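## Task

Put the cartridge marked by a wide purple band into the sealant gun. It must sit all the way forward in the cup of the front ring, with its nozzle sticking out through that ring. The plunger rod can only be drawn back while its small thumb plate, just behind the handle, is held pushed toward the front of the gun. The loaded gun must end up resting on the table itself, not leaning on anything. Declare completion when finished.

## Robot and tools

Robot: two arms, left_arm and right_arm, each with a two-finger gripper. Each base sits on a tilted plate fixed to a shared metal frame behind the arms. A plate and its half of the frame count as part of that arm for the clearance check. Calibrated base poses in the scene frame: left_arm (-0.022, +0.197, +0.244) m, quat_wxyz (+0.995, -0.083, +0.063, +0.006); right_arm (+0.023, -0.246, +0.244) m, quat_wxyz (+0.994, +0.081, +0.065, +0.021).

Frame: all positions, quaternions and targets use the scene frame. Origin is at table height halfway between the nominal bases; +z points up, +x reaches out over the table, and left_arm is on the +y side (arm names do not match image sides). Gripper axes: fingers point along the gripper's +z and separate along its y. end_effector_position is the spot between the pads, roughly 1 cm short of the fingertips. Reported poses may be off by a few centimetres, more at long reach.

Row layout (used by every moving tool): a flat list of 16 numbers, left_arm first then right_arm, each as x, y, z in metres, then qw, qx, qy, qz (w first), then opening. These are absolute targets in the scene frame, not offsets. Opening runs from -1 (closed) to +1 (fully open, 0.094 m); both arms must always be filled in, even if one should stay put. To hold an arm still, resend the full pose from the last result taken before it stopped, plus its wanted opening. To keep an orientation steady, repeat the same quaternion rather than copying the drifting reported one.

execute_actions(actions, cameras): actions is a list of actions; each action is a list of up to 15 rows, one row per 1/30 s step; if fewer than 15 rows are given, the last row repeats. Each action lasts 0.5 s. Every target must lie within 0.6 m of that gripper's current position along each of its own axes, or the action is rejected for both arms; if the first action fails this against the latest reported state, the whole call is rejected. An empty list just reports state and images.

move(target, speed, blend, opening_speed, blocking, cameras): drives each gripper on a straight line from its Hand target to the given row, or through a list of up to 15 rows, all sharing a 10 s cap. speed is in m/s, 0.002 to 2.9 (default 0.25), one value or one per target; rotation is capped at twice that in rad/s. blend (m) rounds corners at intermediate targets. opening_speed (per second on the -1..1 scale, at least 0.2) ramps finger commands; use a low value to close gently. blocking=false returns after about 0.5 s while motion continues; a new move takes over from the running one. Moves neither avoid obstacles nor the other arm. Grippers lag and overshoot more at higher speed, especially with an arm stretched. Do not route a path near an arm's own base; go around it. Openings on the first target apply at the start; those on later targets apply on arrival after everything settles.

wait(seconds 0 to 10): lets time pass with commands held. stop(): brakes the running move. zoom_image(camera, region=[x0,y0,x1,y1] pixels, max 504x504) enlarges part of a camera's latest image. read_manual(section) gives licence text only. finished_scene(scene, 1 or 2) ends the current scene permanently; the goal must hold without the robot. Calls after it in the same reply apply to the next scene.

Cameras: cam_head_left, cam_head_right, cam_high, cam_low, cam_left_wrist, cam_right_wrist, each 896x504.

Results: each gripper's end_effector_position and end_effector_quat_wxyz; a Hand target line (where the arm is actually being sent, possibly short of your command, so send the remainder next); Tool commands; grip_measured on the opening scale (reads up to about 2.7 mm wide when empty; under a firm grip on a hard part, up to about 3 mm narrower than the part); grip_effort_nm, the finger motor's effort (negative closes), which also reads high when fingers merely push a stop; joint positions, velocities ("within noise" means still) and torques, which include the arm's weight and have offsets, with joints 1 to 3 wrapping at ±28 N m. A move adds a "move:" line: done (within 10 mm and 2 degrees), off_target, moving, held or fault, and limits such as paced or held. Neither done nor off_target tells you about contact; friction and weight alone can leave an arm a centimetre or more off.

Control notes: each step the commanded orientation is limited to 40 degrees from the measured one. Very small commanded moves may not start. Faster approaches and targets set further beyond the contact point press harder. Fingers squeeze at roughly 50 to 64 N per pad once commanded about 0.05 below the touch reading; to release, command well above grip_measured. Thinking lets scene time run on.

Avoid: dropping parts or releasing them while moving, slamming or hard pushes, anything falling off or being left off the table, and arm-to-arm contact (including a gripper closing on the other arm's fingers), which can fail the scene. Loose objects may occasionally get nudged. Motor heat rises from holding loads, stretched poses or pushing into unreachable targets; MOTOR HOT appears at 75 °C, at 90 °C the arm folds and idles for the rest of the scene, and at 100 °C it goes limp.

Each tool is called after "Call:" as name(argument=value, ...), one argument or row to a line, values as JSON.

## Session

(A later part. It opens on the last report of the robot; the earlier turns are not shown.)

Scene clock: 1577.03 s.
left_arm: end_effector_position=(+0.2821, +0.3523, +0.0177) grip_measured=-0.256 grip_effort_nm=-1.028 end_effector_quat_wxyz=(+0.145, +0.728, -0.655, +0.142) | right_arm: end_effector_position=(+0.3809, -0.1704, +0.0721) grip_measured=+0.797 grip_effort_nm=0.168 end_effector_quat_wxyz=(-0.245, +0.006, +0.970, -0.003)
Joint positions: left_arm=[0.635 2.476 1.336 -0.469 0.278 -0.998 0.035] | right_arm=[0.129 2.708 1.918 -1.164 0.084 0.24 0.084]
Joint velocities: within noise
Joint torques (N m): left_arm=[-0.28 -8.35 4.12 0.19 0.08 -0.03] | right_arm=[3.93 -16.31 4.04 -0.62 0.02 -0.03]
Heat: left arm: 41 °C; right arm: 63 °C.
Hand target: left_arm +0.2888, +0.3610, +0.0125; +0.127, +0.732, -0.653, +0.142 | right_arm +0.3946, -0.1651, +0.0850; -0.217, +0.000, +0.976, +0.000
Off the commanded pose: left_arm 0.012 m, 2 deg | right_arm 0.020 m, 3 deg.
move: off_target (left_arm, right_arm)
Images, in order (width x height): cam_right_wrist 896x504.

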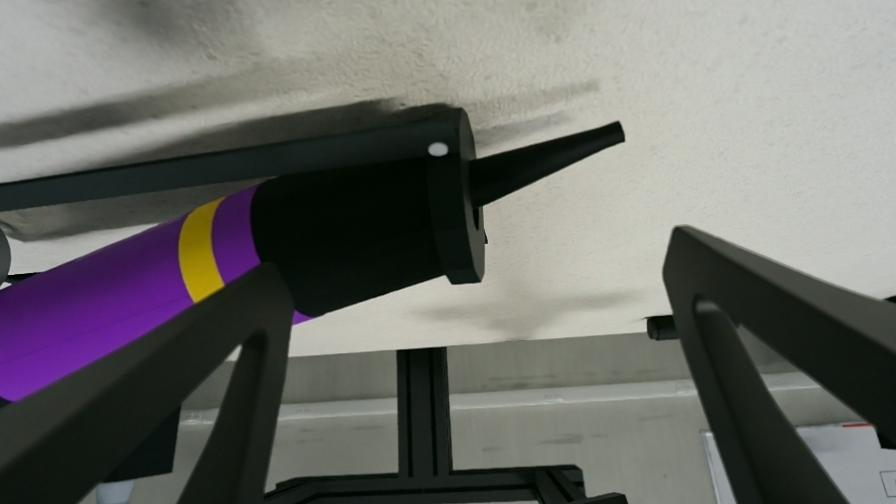

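Call:
move(
  target=[
    [0.289,0.361,0.012,0.1271,0.7324,-0.6536,0.1424,-0.45,0.43,-0.15,0.12,-0.2164,0,0.9763,0,0.8],
    [0.289,0.361,0.012,0.1271,0.7324,-0.6536,0.1424,-0.45,0.43,0.03,0.12,-0.2164,0,0.9763,0,0.8],
    [0.289,0.361,0.012,0.1271,0.7324,-0.6536,0.1424,-0.45,0.43,0.03,0.095,-0.2164,0,0.9763,0,0.8],
  ],
  speed=0.25,
  cameras=["cam_right_wrist"],
)

Call:
zoom_image(
  camera="cam_right_wrist",
  region=[200, 100, 600, 350],
)

Scene clock: 1588.90 s.
left_arm: end_effector_position=(+0.2821, +0.3523, +0.0177) grip_measured=-0.256 grip_effort_nm=-1.028 end_effector_quat_wxyz=(+0.145, +0.728, -0.655, +0.142) | right_arm: end_effector_position=(+0.4240, +0.0261, +0.0958) grip_measured=+0.797 grip_effort_nm=0.168 end_effector_quat_wxyz=(-0.151, +0.001, +0.988, +0.034)
Joint positions: left_arm=[0.635 2.476 1.336 -0.469 0.278 -0.998 0.035] | right_arm=[0.488 3.133 2.848 -1.477 -0.009 0.551 0.084]
Joint velocities: within noise
Joint torques (N m): left_arm=[-0.44 -8.35 3.99 0.19 0.11 -0.07] | right_arm=[2.97 -13.48 7.5 -0.11 -0.22 0.04]
Heat: left arm: 41 °C; right arm: 69 °C.
Hand target: left_arm +0.2888, +0.3610, +0.0125; +0.127, +0.732, -0.653, +0.142 | right_arm +0.4294, +0.0295, +0.0953; -0.144, +0.009, +0.989, +0.045
Off the commanded pose: left_arm 0.012 m, 2 deg | right_arm 0.007 m, 9 deg.
elbow stopped short (right arm): the move would have taken joint 3 (elbow) straighter than the controller allows.
move: off_target (left_arm, right_arm)
Images, in order (width x height): cam_right_wrist 896x504.

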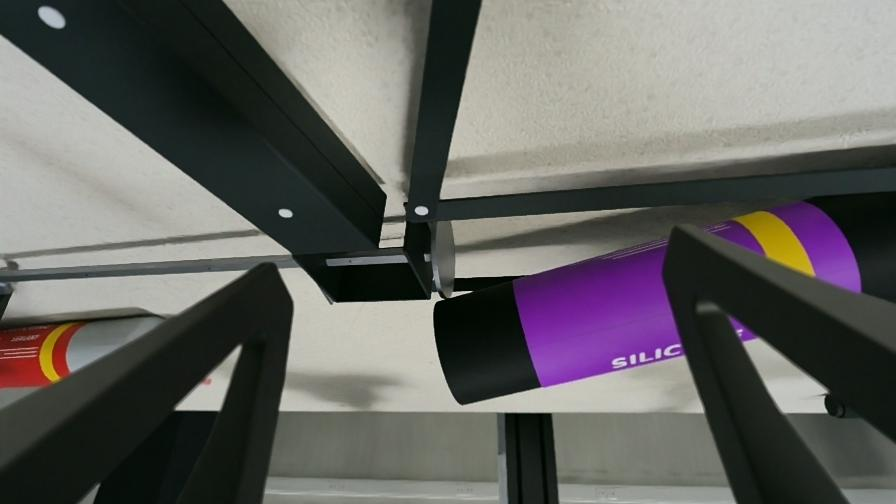

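Scaled by 1.260 from the camera's 896x504 image, which has a finer 1280x720 frame.

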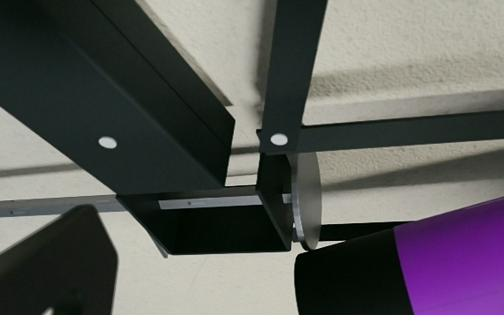

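Call:
move(
  target=[
    [0.289,0.361,0.012,0.1271,0.7324,-0.6536,0.1424,-0.45,0.40,0.0,0.16,0.1,0,0.995,0,1],
    [0.289,0.361,0.012,0.1271,0.7324,-0.6536,0.1424,-0.45,0.340,-0.04,0.19,0.342,0,0.9397,0,1],
  ],
  speed=0.3,
  cameras=["cam_right_wrist"],
)

Call:
zoom_image(
  camera="cam_right_wrist",
  region=[500, 80, 800, 330],
)

Call:
zoom_image(
  camera="cam_right_wrist",
  region=[140, 140, 400, 400],
)

Scene clock: 1608.93 s.
left_arm: end_effector_position=(+0.2821, +0.3523, +0.0177) grip_measured=-0.256 grip_effort_nm=-1.023 end_effector_quat_wxyz=(+0.145, +0.728, -0.655, +0.142) | right_arm: end_effector_position=(+0.3355, -0.0423, +0.1800) grip_measured=+0.997 grip_effort_nm=0.168 end_effector_quat_wxyz=(+0.323, -0.006, +0.946, -0.005)
Joint positions: left_arm=[0.635 2.476 1.336 -0.469 0.278 -0.998 0.035] | right_arm=[0.794 2.033 0.711 0.259 0.657 0.592 0.094]
Joint velocities: within noise
Joint torques (N m): left_arm=[-0.16 -8.39 4.01 0.18 0.11 -0.04] | right_arm=[2.73 -9.28 3.69 1.47 0.4 0.01]
Heat: left arm: 41 °C; right arm: 66 °C.
Hand target: left_arm +0.2888, +0.3610, +0.0125; +0.127, +0.732, -0.653, +0.142 | right_arm +0.3398, -0.0401, +0.1898; +0.341, +0.000, +0.940, +0.000
Off the commanded pose: left_arm 0.012 m, 2 deg | right_arm 0.011 m, 2 deg.
move: off_target (left_arm, right_arm)
Images, in order (width x height): cam_right_wrist 896x504.

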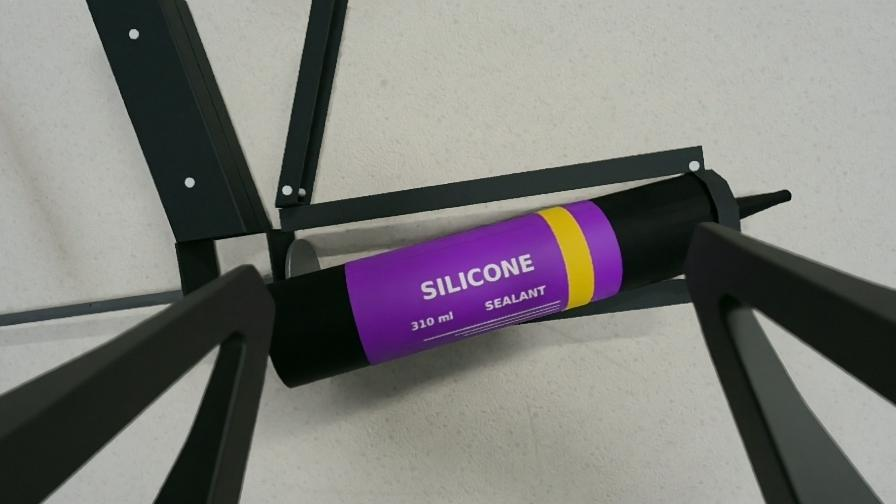

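Scaled by 1.680 from the camera's 896x504 image, which has a finer 1280x720 frame.

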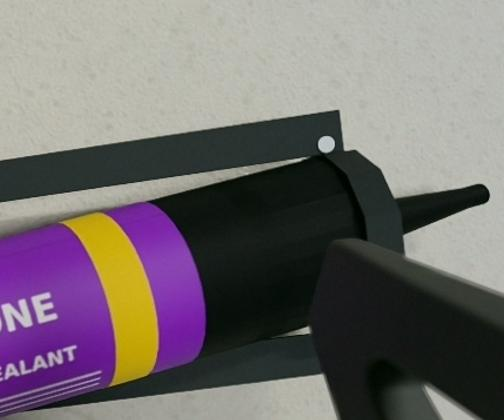

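Scaled by 1.938 from the camera's 896x504 image, which has a finer 1280x720 frame.

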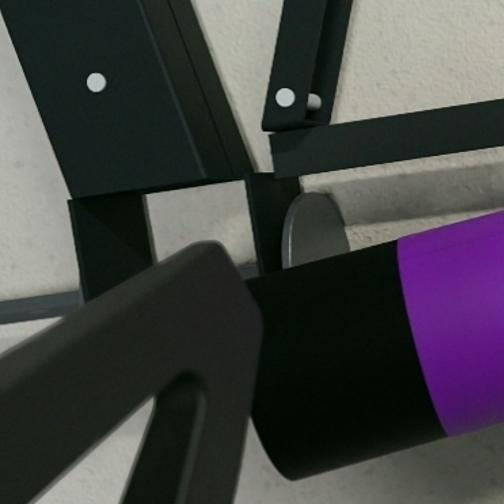

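Call:
move(
  target=[
    [0.289,0.361,0.012,0.1271,0.7324,-0.6536,0.1424,-0.45,0.328,-0.040,0.10,-0.0527,0.6399,0.7642,0.0610,0.45],
    [0.289,0.361,0.012,0.1271,0.7324,-0.6536,0.1424,-0.45,0.328,-0.043,0.048,-0.0527,0.6399,0.7642,0.0610,0.45],
  ],
  speed=[0.25,0.1],
  cameras=["cam_right_wrist"],
)

Scene clock: 1636.33 s.
left_arm: end_effector_position=(+0.2821, +0.3523, +0.0177) grip_measured=-0.256 grip_effort_nm=-1.028 end_effector_quat_wxyz=(+0.145, +0.728, -0.655, +0.142) | right_arm: end_effector_position=(+0.3230, -0.0448, +0.0508) grip_measured=+0.453 grip_effort_nm=-0.125 end_effector_quat_wxyz=(-0.053, +0.638, +0.766, +0.055)
Joint positions: left_arm=[0.635 2.476 1.336 -0.469 0.278 -0.998 0.035] | right_arm=[0.471 2.443 1.127 -0.15 0.066 1.89 0.068]
Joint velocities: within noise
Joint torques (N m): left_arm=[-0.39 -8.39 4 0.17 0.08 -0.04] | right_arm=[1.84 -9.01 4.45 0.43 -0.08 -0.01]
Heat: left arm: 41 °C; right arm: 59 °C.
Hand target: left_arm +0.2888, +0.3610, +0.0125; +0.127, +0.732, -0.653, +0.142 | right_arm +0.3280, -0.0431, +0.0482; -0.053, +0.640, +0.764, +0.061
Off the commanded pose: left_arm 0.012 m, 2 deg | right_arm 0.006 m, 1 deg.
move: off_target (left_arm)
Images, in order (width x height): cam_right_wrist 896x504.

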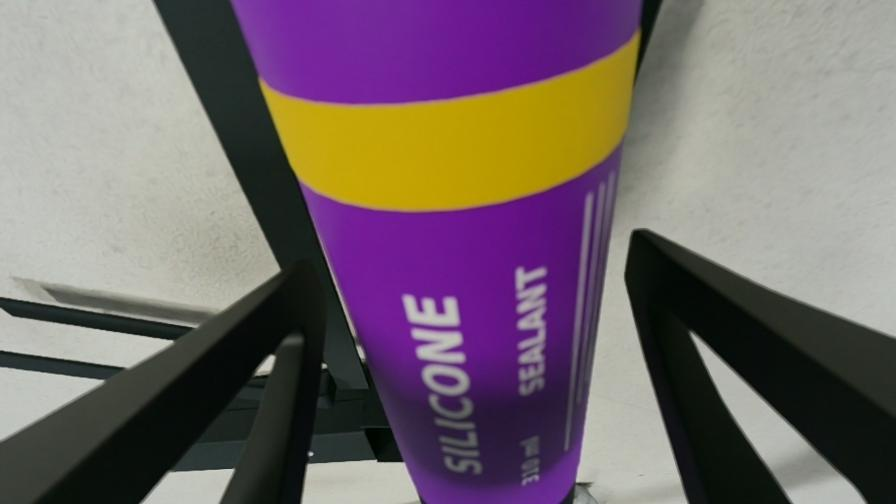

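Call:
move(
  target=[
    [0.289,0.361,0.012,0.1271,0.7324,-0.6536,0.1424,-0.45,0.328,-0.043,0.048,-0.0527,0.6399,0.7642,0.0610,0.12],
    [0.289,0.361,0.012,0.1271,0.7324,-0.6536,0.1424,-0.45,0.328,-0.043,0.048,-0.0527,0.6399,0.7642,0.0610,-0.03],
  ],
  speed=0.1,
  opening_speed=0.6,
  cameras=[],
)

Call:
move(
  target=[0.289,0.361,0.012,0.1271,0.7324,-0.6536,0.1424,-0.45,0.341,-0.041,0.056,-0.0500,0.6868,0.7223,0.0644,-0.03],
  speed=0.05,
  cameras=["cam_head_right","cam_left_wrist","cam_right_wrist"],
)

Call:
zoom_image(
  camera="cam_left_wrist",
  region=[440, 420, 540, 504],
)

Call:
zoom_image(
  camera="cam_head_right",
  region=[440, 170, 590, 250],
)

Scene clock: 1642.30 s.
left_arm: end_effector_position=(+0.2820, +0.3524, +0.0176) grip_measured=-0.256 grip_effort_nm=-1.028 end_effector_quat_wxyz=(+0.145, +0.728, -0.655, +0.142) | right_arm: end_effector_position=(+0.3227, -0.0446, +0.0508) grip_measured=+0.018 grip_effort_nm=-0.979 end_effector_quat_wxyz=(-0.054, +0.638, +0.766, +0.055)
Joint positions: left_arm=[0.635 2.476 1.336 -0.469 0.277 -0.998 0.035] | right_arm=[0.471 2.443 1.127 -0.151 0.064 1.89 0.048]
Joint velocities: within noise
Joint torques (N m): left_arm=[-0.29 -8.32 4.11 0.13 0.09 -0.06] | right_arm=[1.85 -8.99 4.48 0.5 -0.09 -0.01]
Heat: left arm: 41 °C; right arm: 59 °C.
Hand target: left_arm +0.2887, +0.3610, +0.0124; +0.127, +0.732, -0.653, +0.142 | right_arm +0.3280, -0.0431, +0.0482; -0.053, +0.640, +0.764, +0.061
Off the commanded pose: left_arm 0.012 m, 2 deg | right_arm 0.006 m, 1 deg.
move: off_target (left_arm)
No camera images: "cameras" was empty.

Scene clock: 1644.07 s.
left_arm: end_effector_position=(+0.2821, +0.3524, +0.0176) grip_measured=-0.256 grip_effort_nm=-1.028 end_effector_quat_wxyz=(+0.145, +0.728, -0.655, +0.142) | right_arm: end_effector_position=(+0.3291, -0.0413, +0.0537) grip_measured=+0.017 grip_effort_nm=-1.009 end_effector_quat_wxyz=(-0.056, +0.672, +0.736, +0.056)
Joint positions: left_arm=[0.635 2.476 1.336 -0.469 0.277 -0.998 0.035] | right_arm=[0.471 2.443 1.151 -0.169 0.062 1.98 0.048]
Joint velocities: within noise
Joint torques (N m): left_arm=[-0.27 -8.53 3.92 0.17 0.07 -0.05] | right_arm=[1.5 -10.37 5.26 0.38 0 0.29]
Heat: left arm: 41 °C; right arm: 59 °C.
Hand target: left_arm +0.2888, +0.3610, +0.0124; +0.127, +0.732, -0.653, +0.142 | right_arm +0.3410, -0.0411, +0.0563; -0.050, +0.687, +0.722, +0.065
Off the commanded pose: left_arm 0.012 m, 2 deg | right_arm 0.012 m, 3 deg.
move: off_target (left_arm, right_arm)
Images, in order (width x height): cam_head_right 896x504, cam_left_wrist 896x504, cam_right_wrist 896x504.

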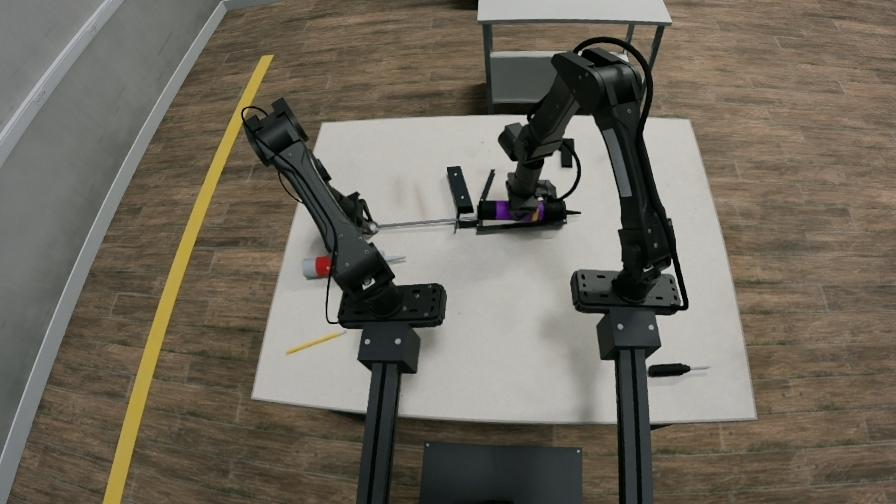

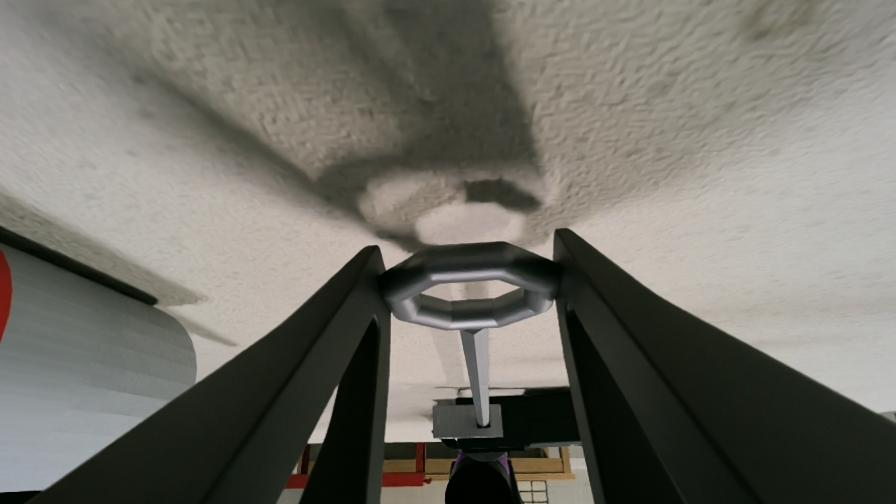

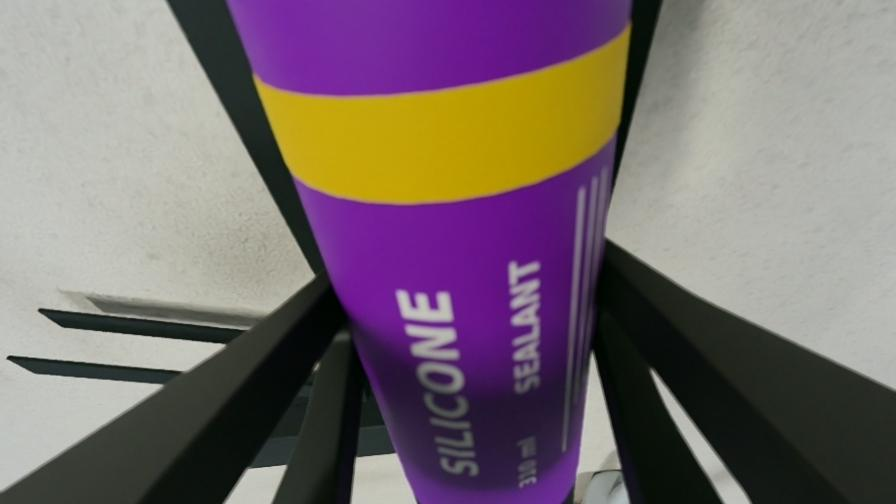

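Scaled by 5.040 from the camera's 896x504 image, which has a finer 1280x720 frame.

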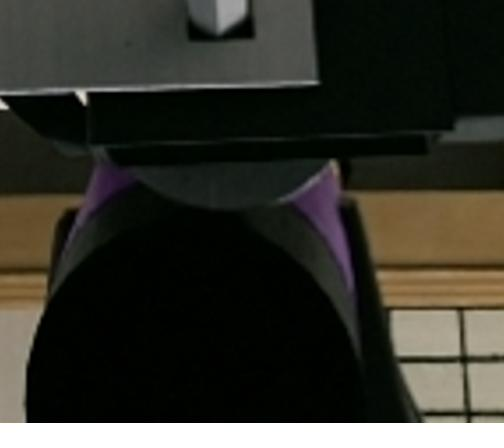

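Scaled by 3.360 from the camera's 896x504 image, which has a finer 1280x720 frame.

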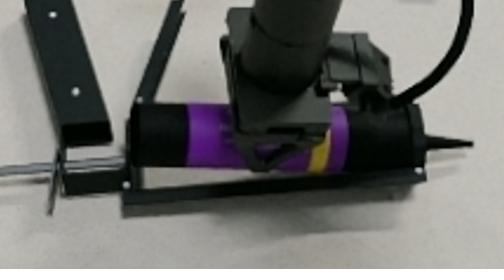

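Call:
move(
  target=[0.289,0.361,0.012,0.1271,0.7324,-0.6536,0.1424,-0.45,0.3455,-0.040,0.057,-0.0493,0.6947,0.7147,0.0663,-0.03],
  speed=0.05,
  cameras=["cam_head_right","cam_left_wrist"],
)

Call:
zoom_image(
  camera="cam_left_wrist",
  region=[440, 420, 540, 504],
)

Call:
zoom_image(
  camera="cam_head_right",
  region=[440, 170, 590, 250],
)

Scene clock: 1649.23 s.
left_arm: end_effector_position=(+0.2821, +0.3524, +0.0176) grip_measured=-0.256 grip_effort_nm=-1.033 end_effector_quat_wxyz=(+0.145, +0.728, -0.655, +0.142) | right_arm: end_effector_position=(+0.3366, -0.0405, +0.0552) grip_measured=+0.017 grip_effort_nm=-1.009 end_effector_quat_wxyz=(-0.055, +0.688, +0.721, +0.062)
Joint positions: left_arm=[0.635 2.476 1.336 -0.469 0.277 -0.998 0.035] | right_arm=[0.464 2.443 1.166 -0.17 0.061 2.016 0.048]
Joint velocities: within noise
Joint torques (N m): left_arm=[-0.34 -8.43 4 0.15 0.08 -0.05] | right_arm=[1.94 -10.25 5.23 0.36 0.03 0.13]
Heat: left arm: 41 °C; right arm: 60 °C.
Hand target: left_arm +0.2888, +0.3610, +0.0124; +0.127, +0.732, -0.653, +0.142 | right_arm +0.3455, -0.0400, +0.0572; -0.049, +0.695, +0.715, +0.067
Off the commanded pose: left_arm 0.012 m, 2 deg | right_arm 0.009 m, 1 deg.
move: off_target (left_arm)
Images, in order (width x height): cam_head_right 896x504, cam_left_wrist 896x504.

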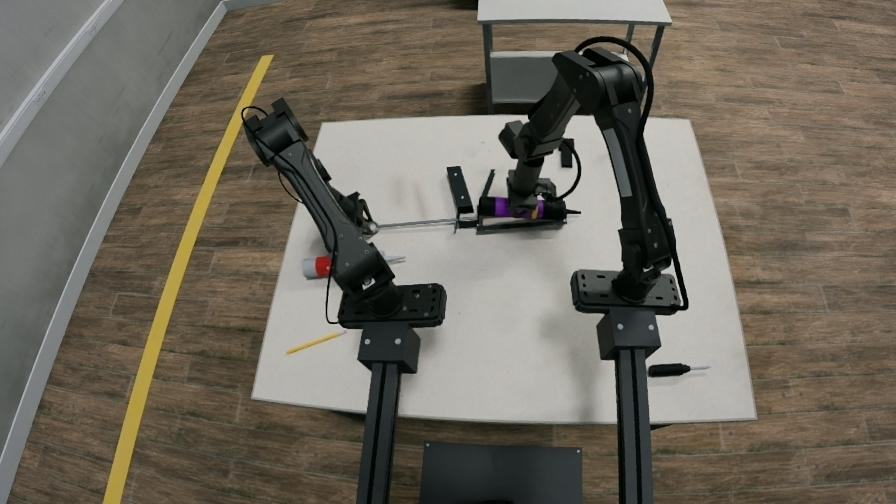

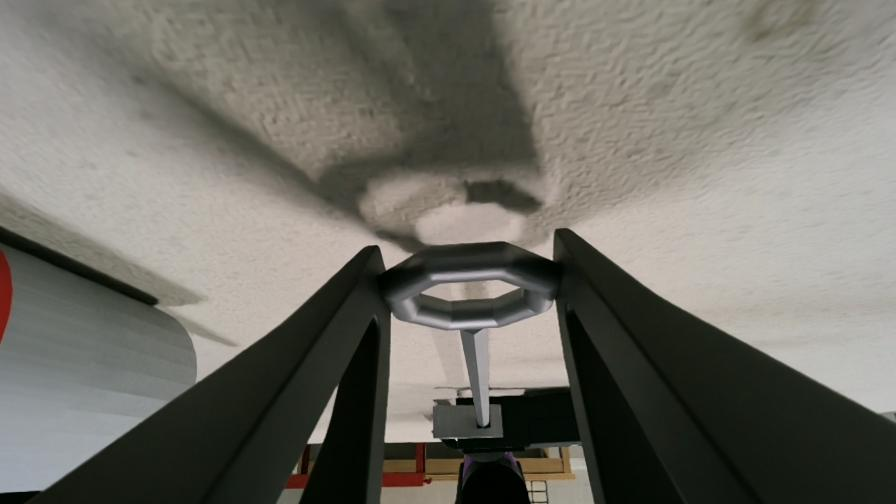

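Scaled by 5.040 from the camera's 896x504 image, which has a finer 1280x720 frame.

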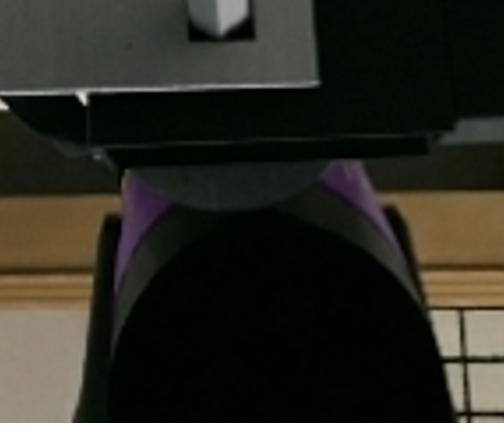

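Scaled by 3.360 from the camera's 896x504 image, which has a finer 1280x720 frame.

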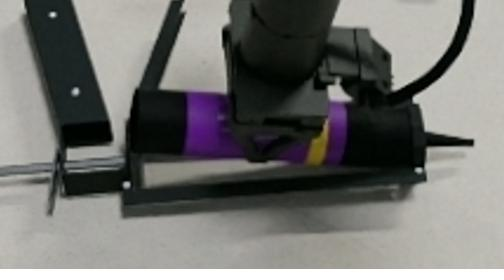

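Call:
move(
  target=[0.289,0.361,0.012,0.1271,0.7324,-0.6536,0.1424,-0.45,0.336,-0.040,0.057,-0.0502,0.6822,0.7267,0.0650,-0.03],
  speed=0.05,
  cameras=["cam_head_right","cam_left_wrist"],
)

Call:
zoom_image(
  camera="cam_left_wrist",
  region=[440, 420, 540, 504],
)

Call:
zoom_image(
  camera="cam_head_right",
  region=[440, 170, 590, 250],
)

Scene clock: 1653.47 s.
left_arm: end_effector_position=(+0.2821, +0.3524, +0.0176) grip_measured=-0.256 grip_effort_nm=-1.033 end_effector_quat_wxyz=(+0.145, +0.728, -0.655, +0.142) | right_arm: end_effector_position=(+0.3354, -0.0409, +0.0544) grip_measured=+0.017 grip_effort_nm=-1.009 end_effector_quat_wxyz=(-0.055, +0.686, +0.723, +0.063)
Joint positions: left_arm=[0.635 2.476 1.336 -0.469 0.277 -0.998 0.035] | right_arm=[0.464 2.443 1.159 -0.16 0.061 2.009 0.048]
Joint velocities: within noise
Joint torques (N m): left_arm=[-0.38 -8.43 3.96 0.15 0.09 -0.05] | right_arm=[2.92 -10.97 3.03 0.41 0.01 -0.04]
Heat: left arm: 41 °C; right arm: 60 °C.
Hand target: left_arm +0.2888, +0.3610, +0.0124; +0.127, +0.732, -0.653, +0.142 | right_arm +0.3361, -0.0399, +0.0571; -0.050, +0.682, +0.727, +0.065
Off the commanded pose: left_arm 0.012 m, 2 deg | right_arm 0.003 m, 1 deg.
move: off_target (left_arm)
Images, in order (width x height): cam_head_right 896x504, cam_left_wrist 896x504.

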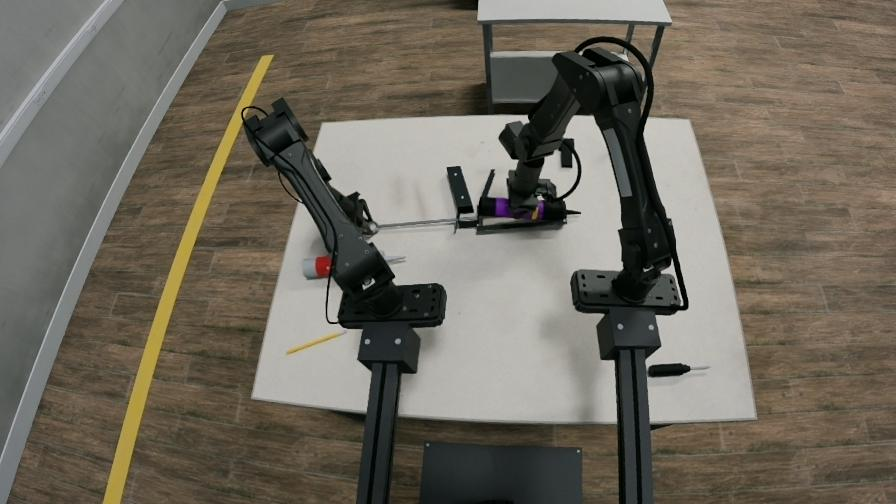

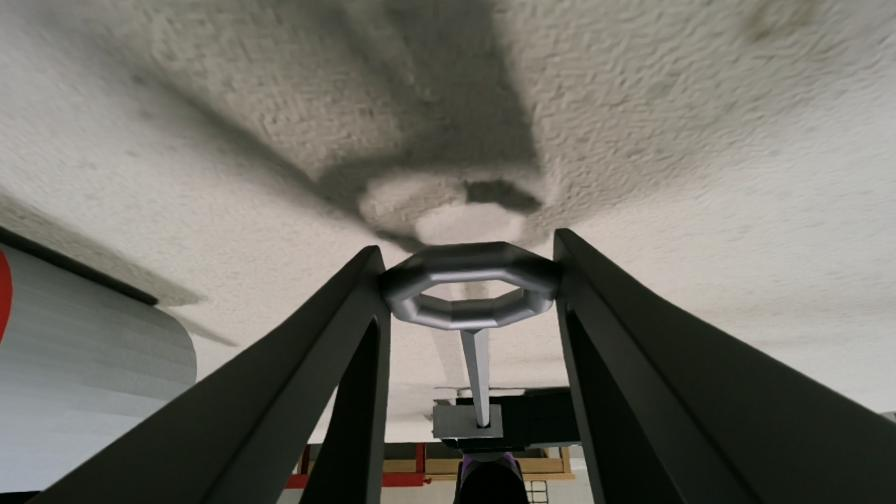

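Scaled by 5.040 from the camera's 896x504 image, which has a finer 1280x720 frame.

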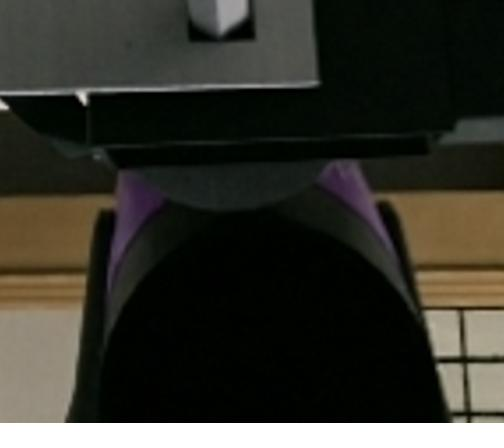

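Scaled by 3.360 from the camera's 896x504 image, which has a finer 1280x720 frame.

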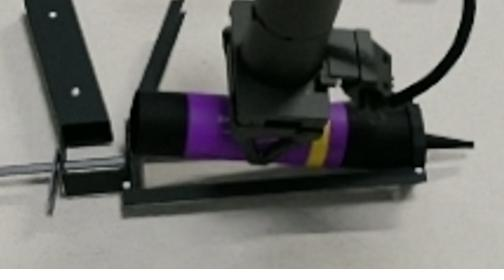

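Call:
move(
  target=[0.289,0.361,0.012,0.1271,0.7324,-0.6536,0.1424,-0.45,0.327,-0.040,0.058,-0.0505,0.6758,0.7326,0.0645,-0.03],
  speed=0.05,
  cameras=["cam_head_right","cam_left_wrist"],
)

Call:
zoom_image(
  camera="cam_left_wrist",
  region=[440, 420, 540, 504],
)

Call:
zoom_image(
  camera="cam_head_right",
  region=[440, 170, 590, 250],
)

Scene clock: 1657.73 s.
left_arm: end_effector_position=(+0.2821, +0.3524, +0.0176) grip_measured=-0.256 grip_effort_nm=-1.023 end_effector_quat_wxyz=(+0.145, +0.728, -0.655, +0.142) | right_arm: end_effector_position=(+0.3341, -0.0414, +0.0533) grip_measured=+0.017 grip_effort_nm=-1.004 end_effector_quat_wxyz=(-0.052, +0.685, +0.723, +0.071)
Joint positions: left_arm=[0.635 2.476 1.336 -0.469 0.277 -0.998 0.035] | right_arm=[0.464 2.438 1.133 -0.122 0.061 2.004 0.048]
Joint velocities: within noise
Joint torques (N m): left_arm=[-0.32 -8.47 4.03 0.15 0.06 -0.03] | right_arm=[4.05 -11.6 2.24 0.26 0.02 -0.05]
Heat: left arm: 41 °C; right arm: 60 °C.
Hand target: left_arm +0.2888, +0.3610, +0.0124; +0.127, +0.732, -0.653, +0.142 | right_arm +0.3270, -0.0401, +0.0578; -0.051, +0.676, +0.733, +0.064
Off the commanded pose: left_arm 0.012 m, 2 deg | right_arm 0.009 m, 2 deg.
move: off_target (left_arm)
Images, in order (width x height): cam_head_right 896x504, cam_left_wrist 896x504.

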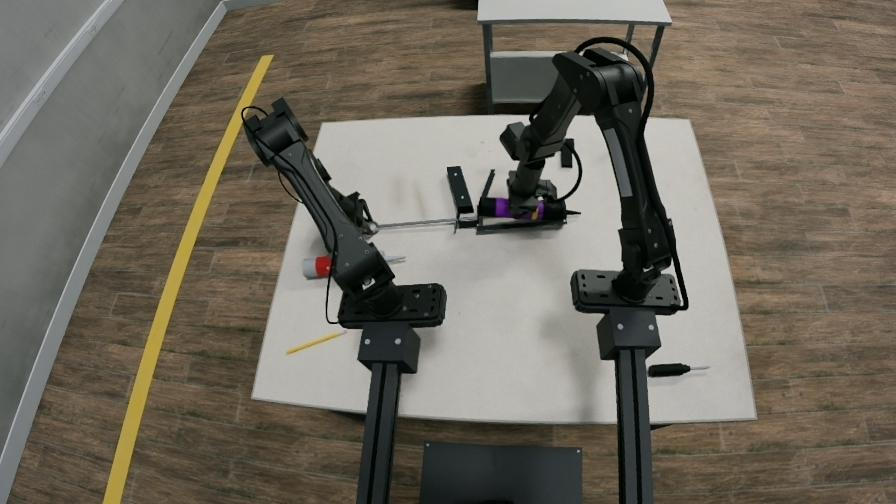

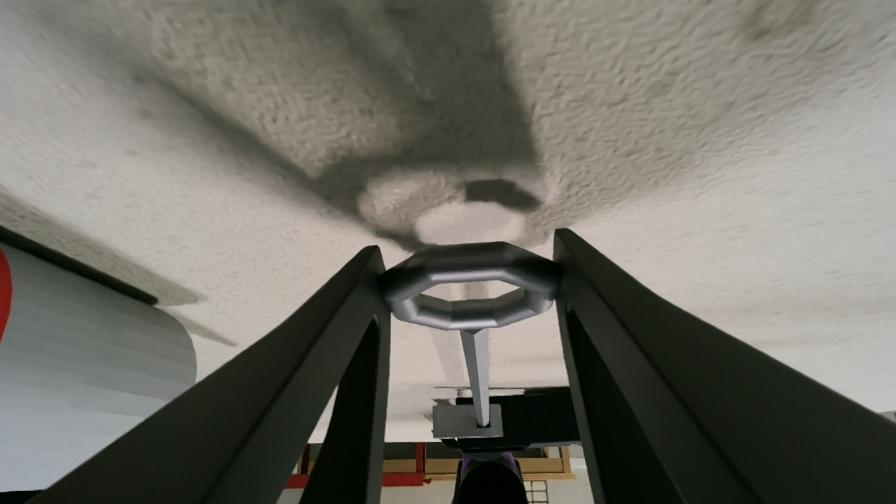

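Scaled by 5.040 from the camera's 896x504 image, which has a finer 1280x720 frame.

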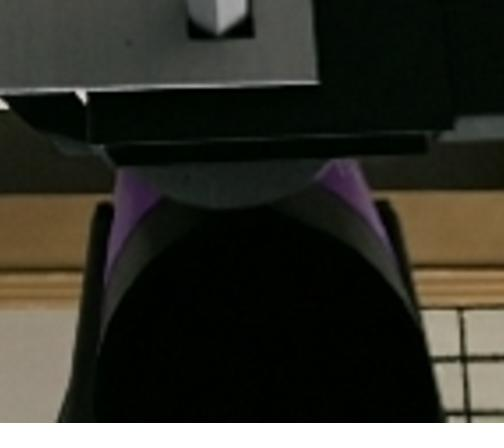

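Scaled by 3.360 from the camera's 896x504 image, which has a finer 1280x720 frame.

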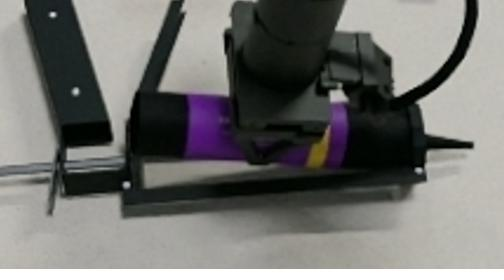

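Call:
move(
  target=[0.289,0.361,0.012,0.1271,0.7324,-0.6536,0.1424,-0.45,0.321,-0.040,0.059,-0.0505,0.6758,0.7326,0.0645,-0.03],
  speed=0.05,
  cameras=["cam_head_right","cam_left_wrist"],
)

Call:
zoom_image(
  camera="cam_left_wrist",
  region=[440, 420, 540, 504],
)

Scene clock: 1661.00 s.
left_arm: end_effector_position=(+0.2821, +0.3524, +0.0176) grip_measured=-0.256 grip_effort_nm=-1.028 end_effector_quat_wxyz=(+0.145, +0.728, -0.655, +0.142) | right_arm: end_effector_position=(+0.3332, -0.0413, +0.0535) grip_measured=+0.017 grip_effort_nm=-1.009 end_effector_quat_wxyz=(-0.048, +0.684, +0.724, +0.078)
Joint positions: left_arm=[0.635 2.476 1.336 -0.469 0.277 -0.998 0.035] | right_arm=[0.467 2.432 1.11 -0.089 0.065 2.004 0.048]
Joint velocities: within noise
Joint torques (N m): left_arm=[-0.24 -8.49 3.95 0.14 0.11 -0.03] | right_arm=[4.51 -11.71 1.91 0.12 -0.01 0.04]
Heat: left arm: 41 °C; right arm: 61 °C.
Hand target: left_arm +0.2888, +0.3610, +0.0124; +0.127, +0.732, -0.653, +0.142 | right_arm +0.3212, -0.0402, +0.0585; -0.050, +0.676, +0.733, +0.065
Off the commanded pose: left_arm 0.012 m, 2 deg | right_arm 0.013 m, 2 deg.
move: off_target (left_arm, right_arm)
Images, in order (width x height): cam_head_right 896x504, cam_left_wrist 896x504.

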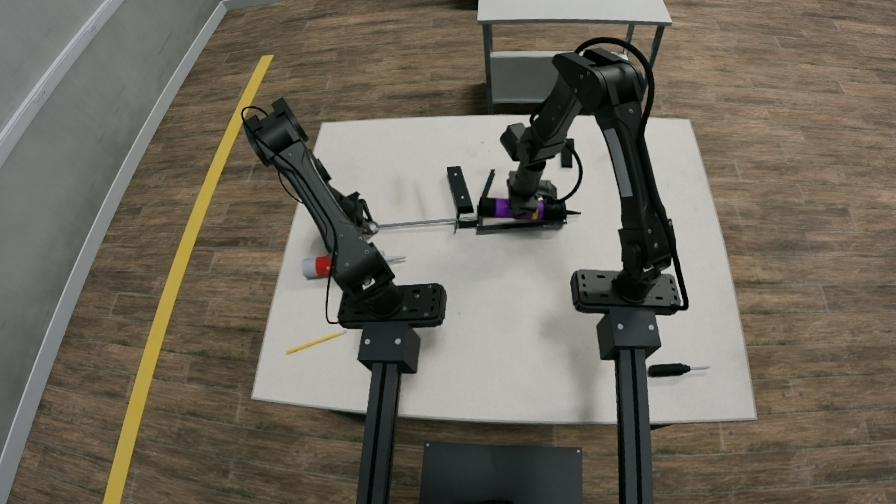

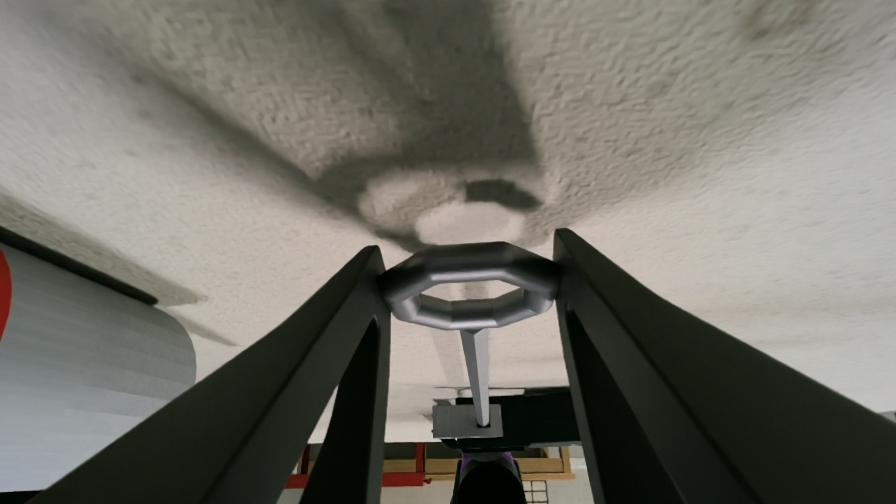

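Scaled by 5.040 from the camera's 896x504 image, which has a finer 1280x720 frame.

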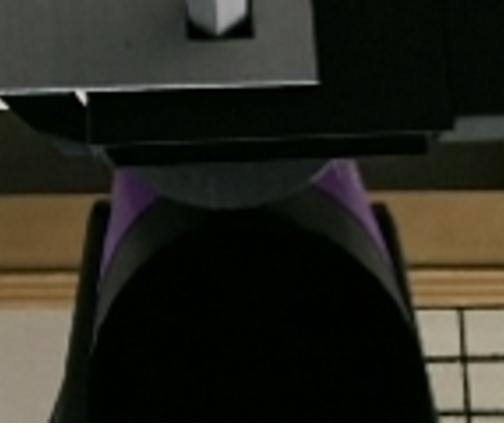

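Call:
move(
  target=[0.289,0.361,0.012,0.1271,0.7324,-0.6536,0.1424,-0.45,0.322,-0.047,0.058,-0.0505,0.6758,0.7326,0.0645,-0.03],
  speed=0.05,
  cameras=["cam_head_right","cam_left_wrist"],
)

Call:
zoom_image(
  camera="cam_left_wrist",
  region=[440, 420, 540, 504],
)

Call:
zoom_image(
  camera="cam_head_right",
  region=[440, 170, 590, 250],
)

Scene clock: 1665.77 s.
left_arm: end_effector_position=(+0.2821, +0.3524, +0.0176) grip_measured=-0.256 grip_effort_nm=-1.033 end_effector_quat_wxyz=(+0.145, +0.728, -0.655, +0.142) | right_arm: end_effector_position=(+0.3309, -0.0426, +0.0535) grip_measured=+0.017 grip_effort_nm=-1.009 end_effector_quat_wxyz=(-0.047, +0.680, +0.728, +0.079)
Joint positions: left_arm=[0.635 2.476 1.336 -0.469 0.277 -0.998 0.035] | right_arm=[0.467 2.427 1.096 -0.079 0.065 1.992 0.048]
Joint velocities: within noise
Joint torques (N m): left_arm=[-0.34 -8.5 3.9 0.17 0.05 -0.06] | right_arm=[2.78 -11.88 1.89 0.11 -0.01 -0.04]
Heat: left arm: 41 °C; right arm: 61 °C.
Hand target: left_arm +0.2888, +0.3610, +0.0124; +0.127, +0.732, -0.653, +0.142 | right_arm +0.3221, -0.0469, +0.0577; -0.050, +0.676, +0.733, +0.065
Off the commanded pose: left_arm 0.012 m, 2 deg | right_arm 0.011 m, 2 deg.
move: off_target (left_arm, right_arm)
Images, in order (width x height): cam_head_right 896x504, cam_left_wrist 896x504.

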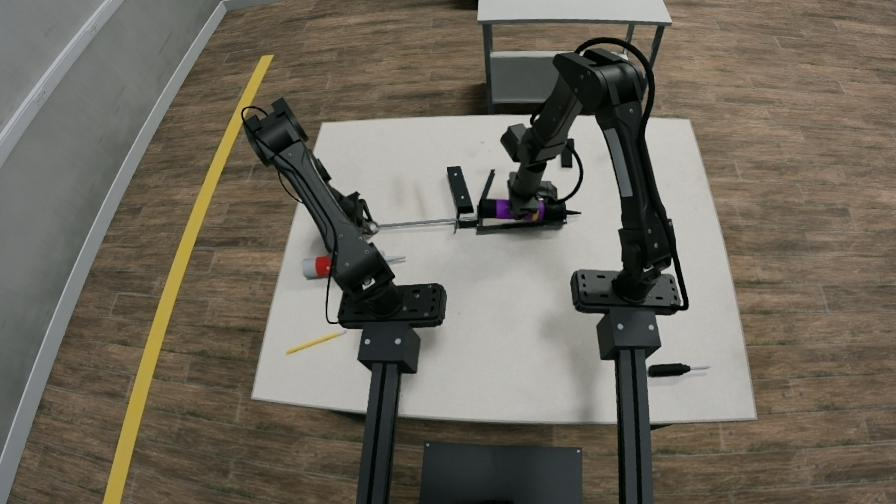

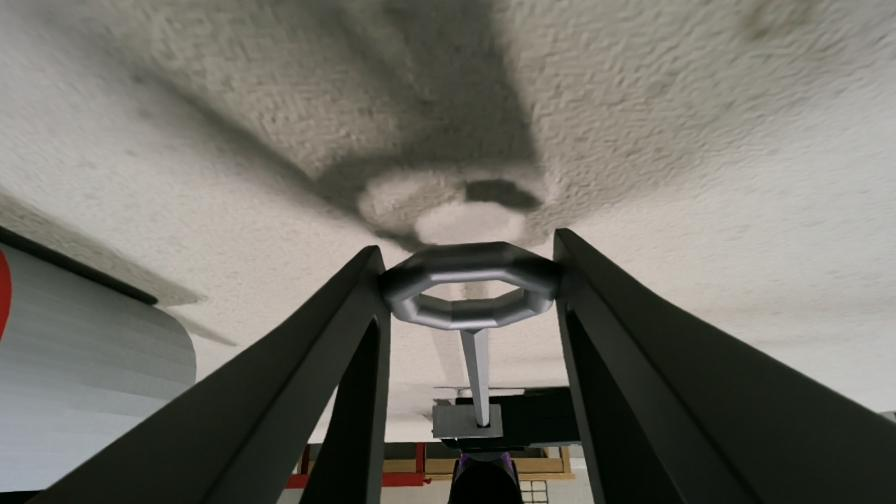

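Scaled by 5.040 from the camera's 896x504 image, which has a finer 1280x720 frame.

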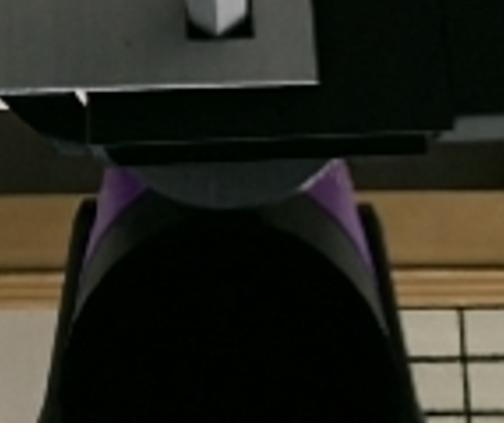

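Scaled by 3.360 from the camera's 896x504 image, which has a finer 1280x720 frame.

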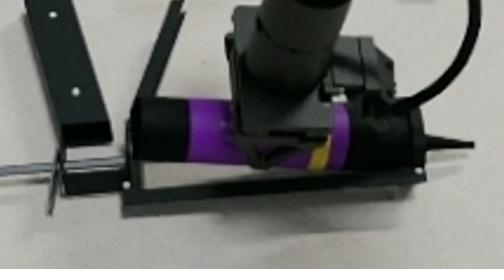

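Call:
move(
  target=[0.289,0.361,0.012,0.1271,0.7324,-0.6536,0.1424,-0.45,0.325,-0.052,0.053,-0.0505,0.6758,0.7326,0.0645,-0.03],
  speed=0.04,
  cameras=["cam_head_right","cam_left_wrist"],
)

Call:
zoom_image(
  camera="cam_left_wrist",
  region=[440, 420, 540, 504],
)

Call:
zoom_image(
  camera="cam_head_right",
  region=[540, 180, 600, 235],
)

Call:
zoom_image(
  camera="cam_head_right",
  region=[460, 180, 520, 235],
)

Scene clock: 1670.67 s.
left_arm: end_effector_position=(+0.2821, +0.3524, +0.0176) grip_measured=-0.256 grip_effort_nm=-1.028 end_effector_quat_wxyz=(+0.145, +0.728, -0.655, +0.142) | right_arm: end_effector_position=(+0.3313, -0.0432, +0.0532) grip_measured=+0.017 grip_effort_nm=-1.009 end_effector_quat_wxyz=(-0.049, +0.677, +0.730, +0.080)
Joint positions: left_arm=[0.635 2.476 1.336 -0.469 0.277 -0.998 0.035] | right_arm=[0.463 2.427 1.096 -0.079 0.06 1.98 0.048]
Joint velocities: within noise
Joint torques (N m): left_arm=[-0.35 -8.36 3.99 0.16 0.09 -0.05] | right_arm=[1.44 -10.73 2.19 0.21 0 -0.11]
Heat: left arm: 41 °C; right arm: 62 °C.
Hand target: left_arm +0.2888, +0.3610, +0.0124; +0.127, +0.732, -0.653, +0.142 | right_arm +0.3250, -0.0519, +0.0529; -0.051, +0.676, +0.732, +0.065
Off the commanded pose: left_arm 0.012 m, 2 deg | right_arm 0.011 m, 2 deg.
move: off_target (left_arm, right_arm)
Images, in order (width x height): cam_head_right 896x504, cam_left_wrist 896x504.

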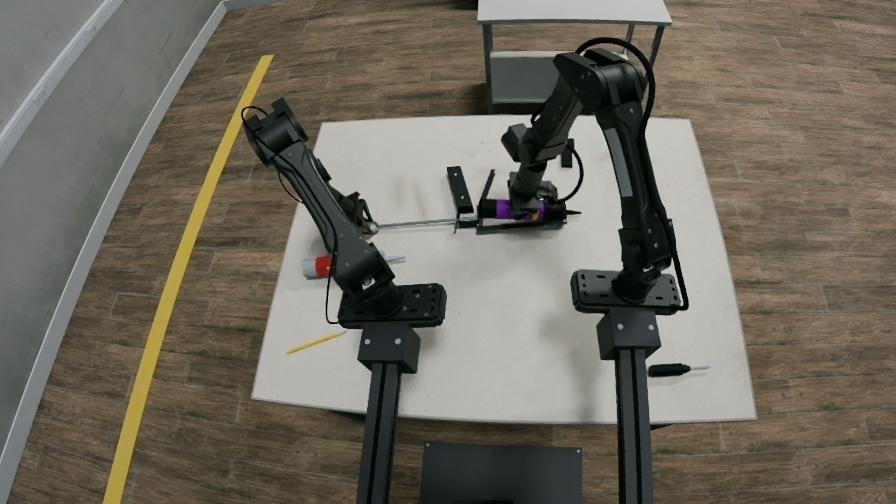

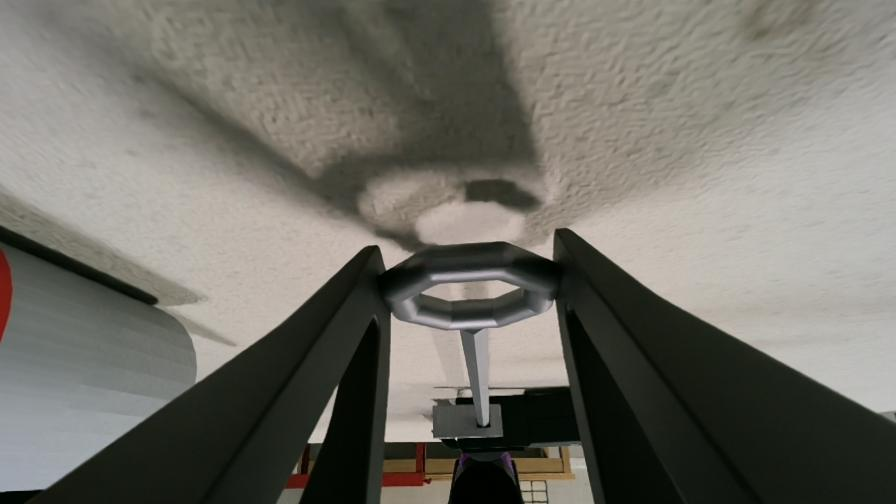

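Scaled by 5.040 from the camera's 896x504 image, which has a finer 1280x720 frame.

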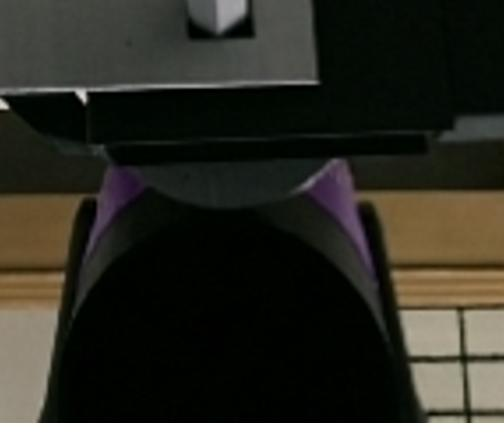

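Scaled by 8.400 from the camera's 896x504 image, which has a finer 1280x720 frame.

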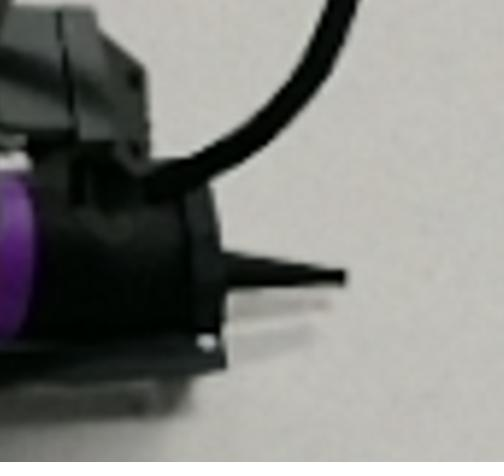

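Scaled by 8.400 from the camera's 896x504 image, which has a finer 1280x720 frame.

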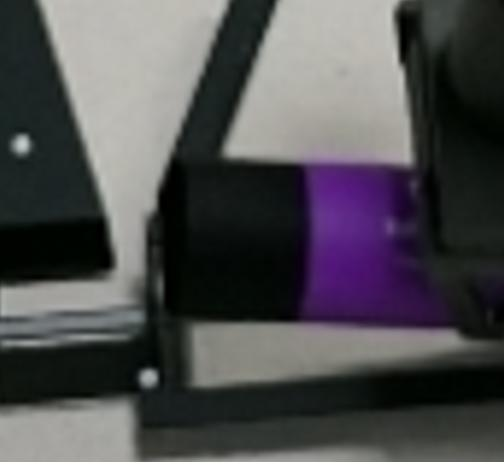

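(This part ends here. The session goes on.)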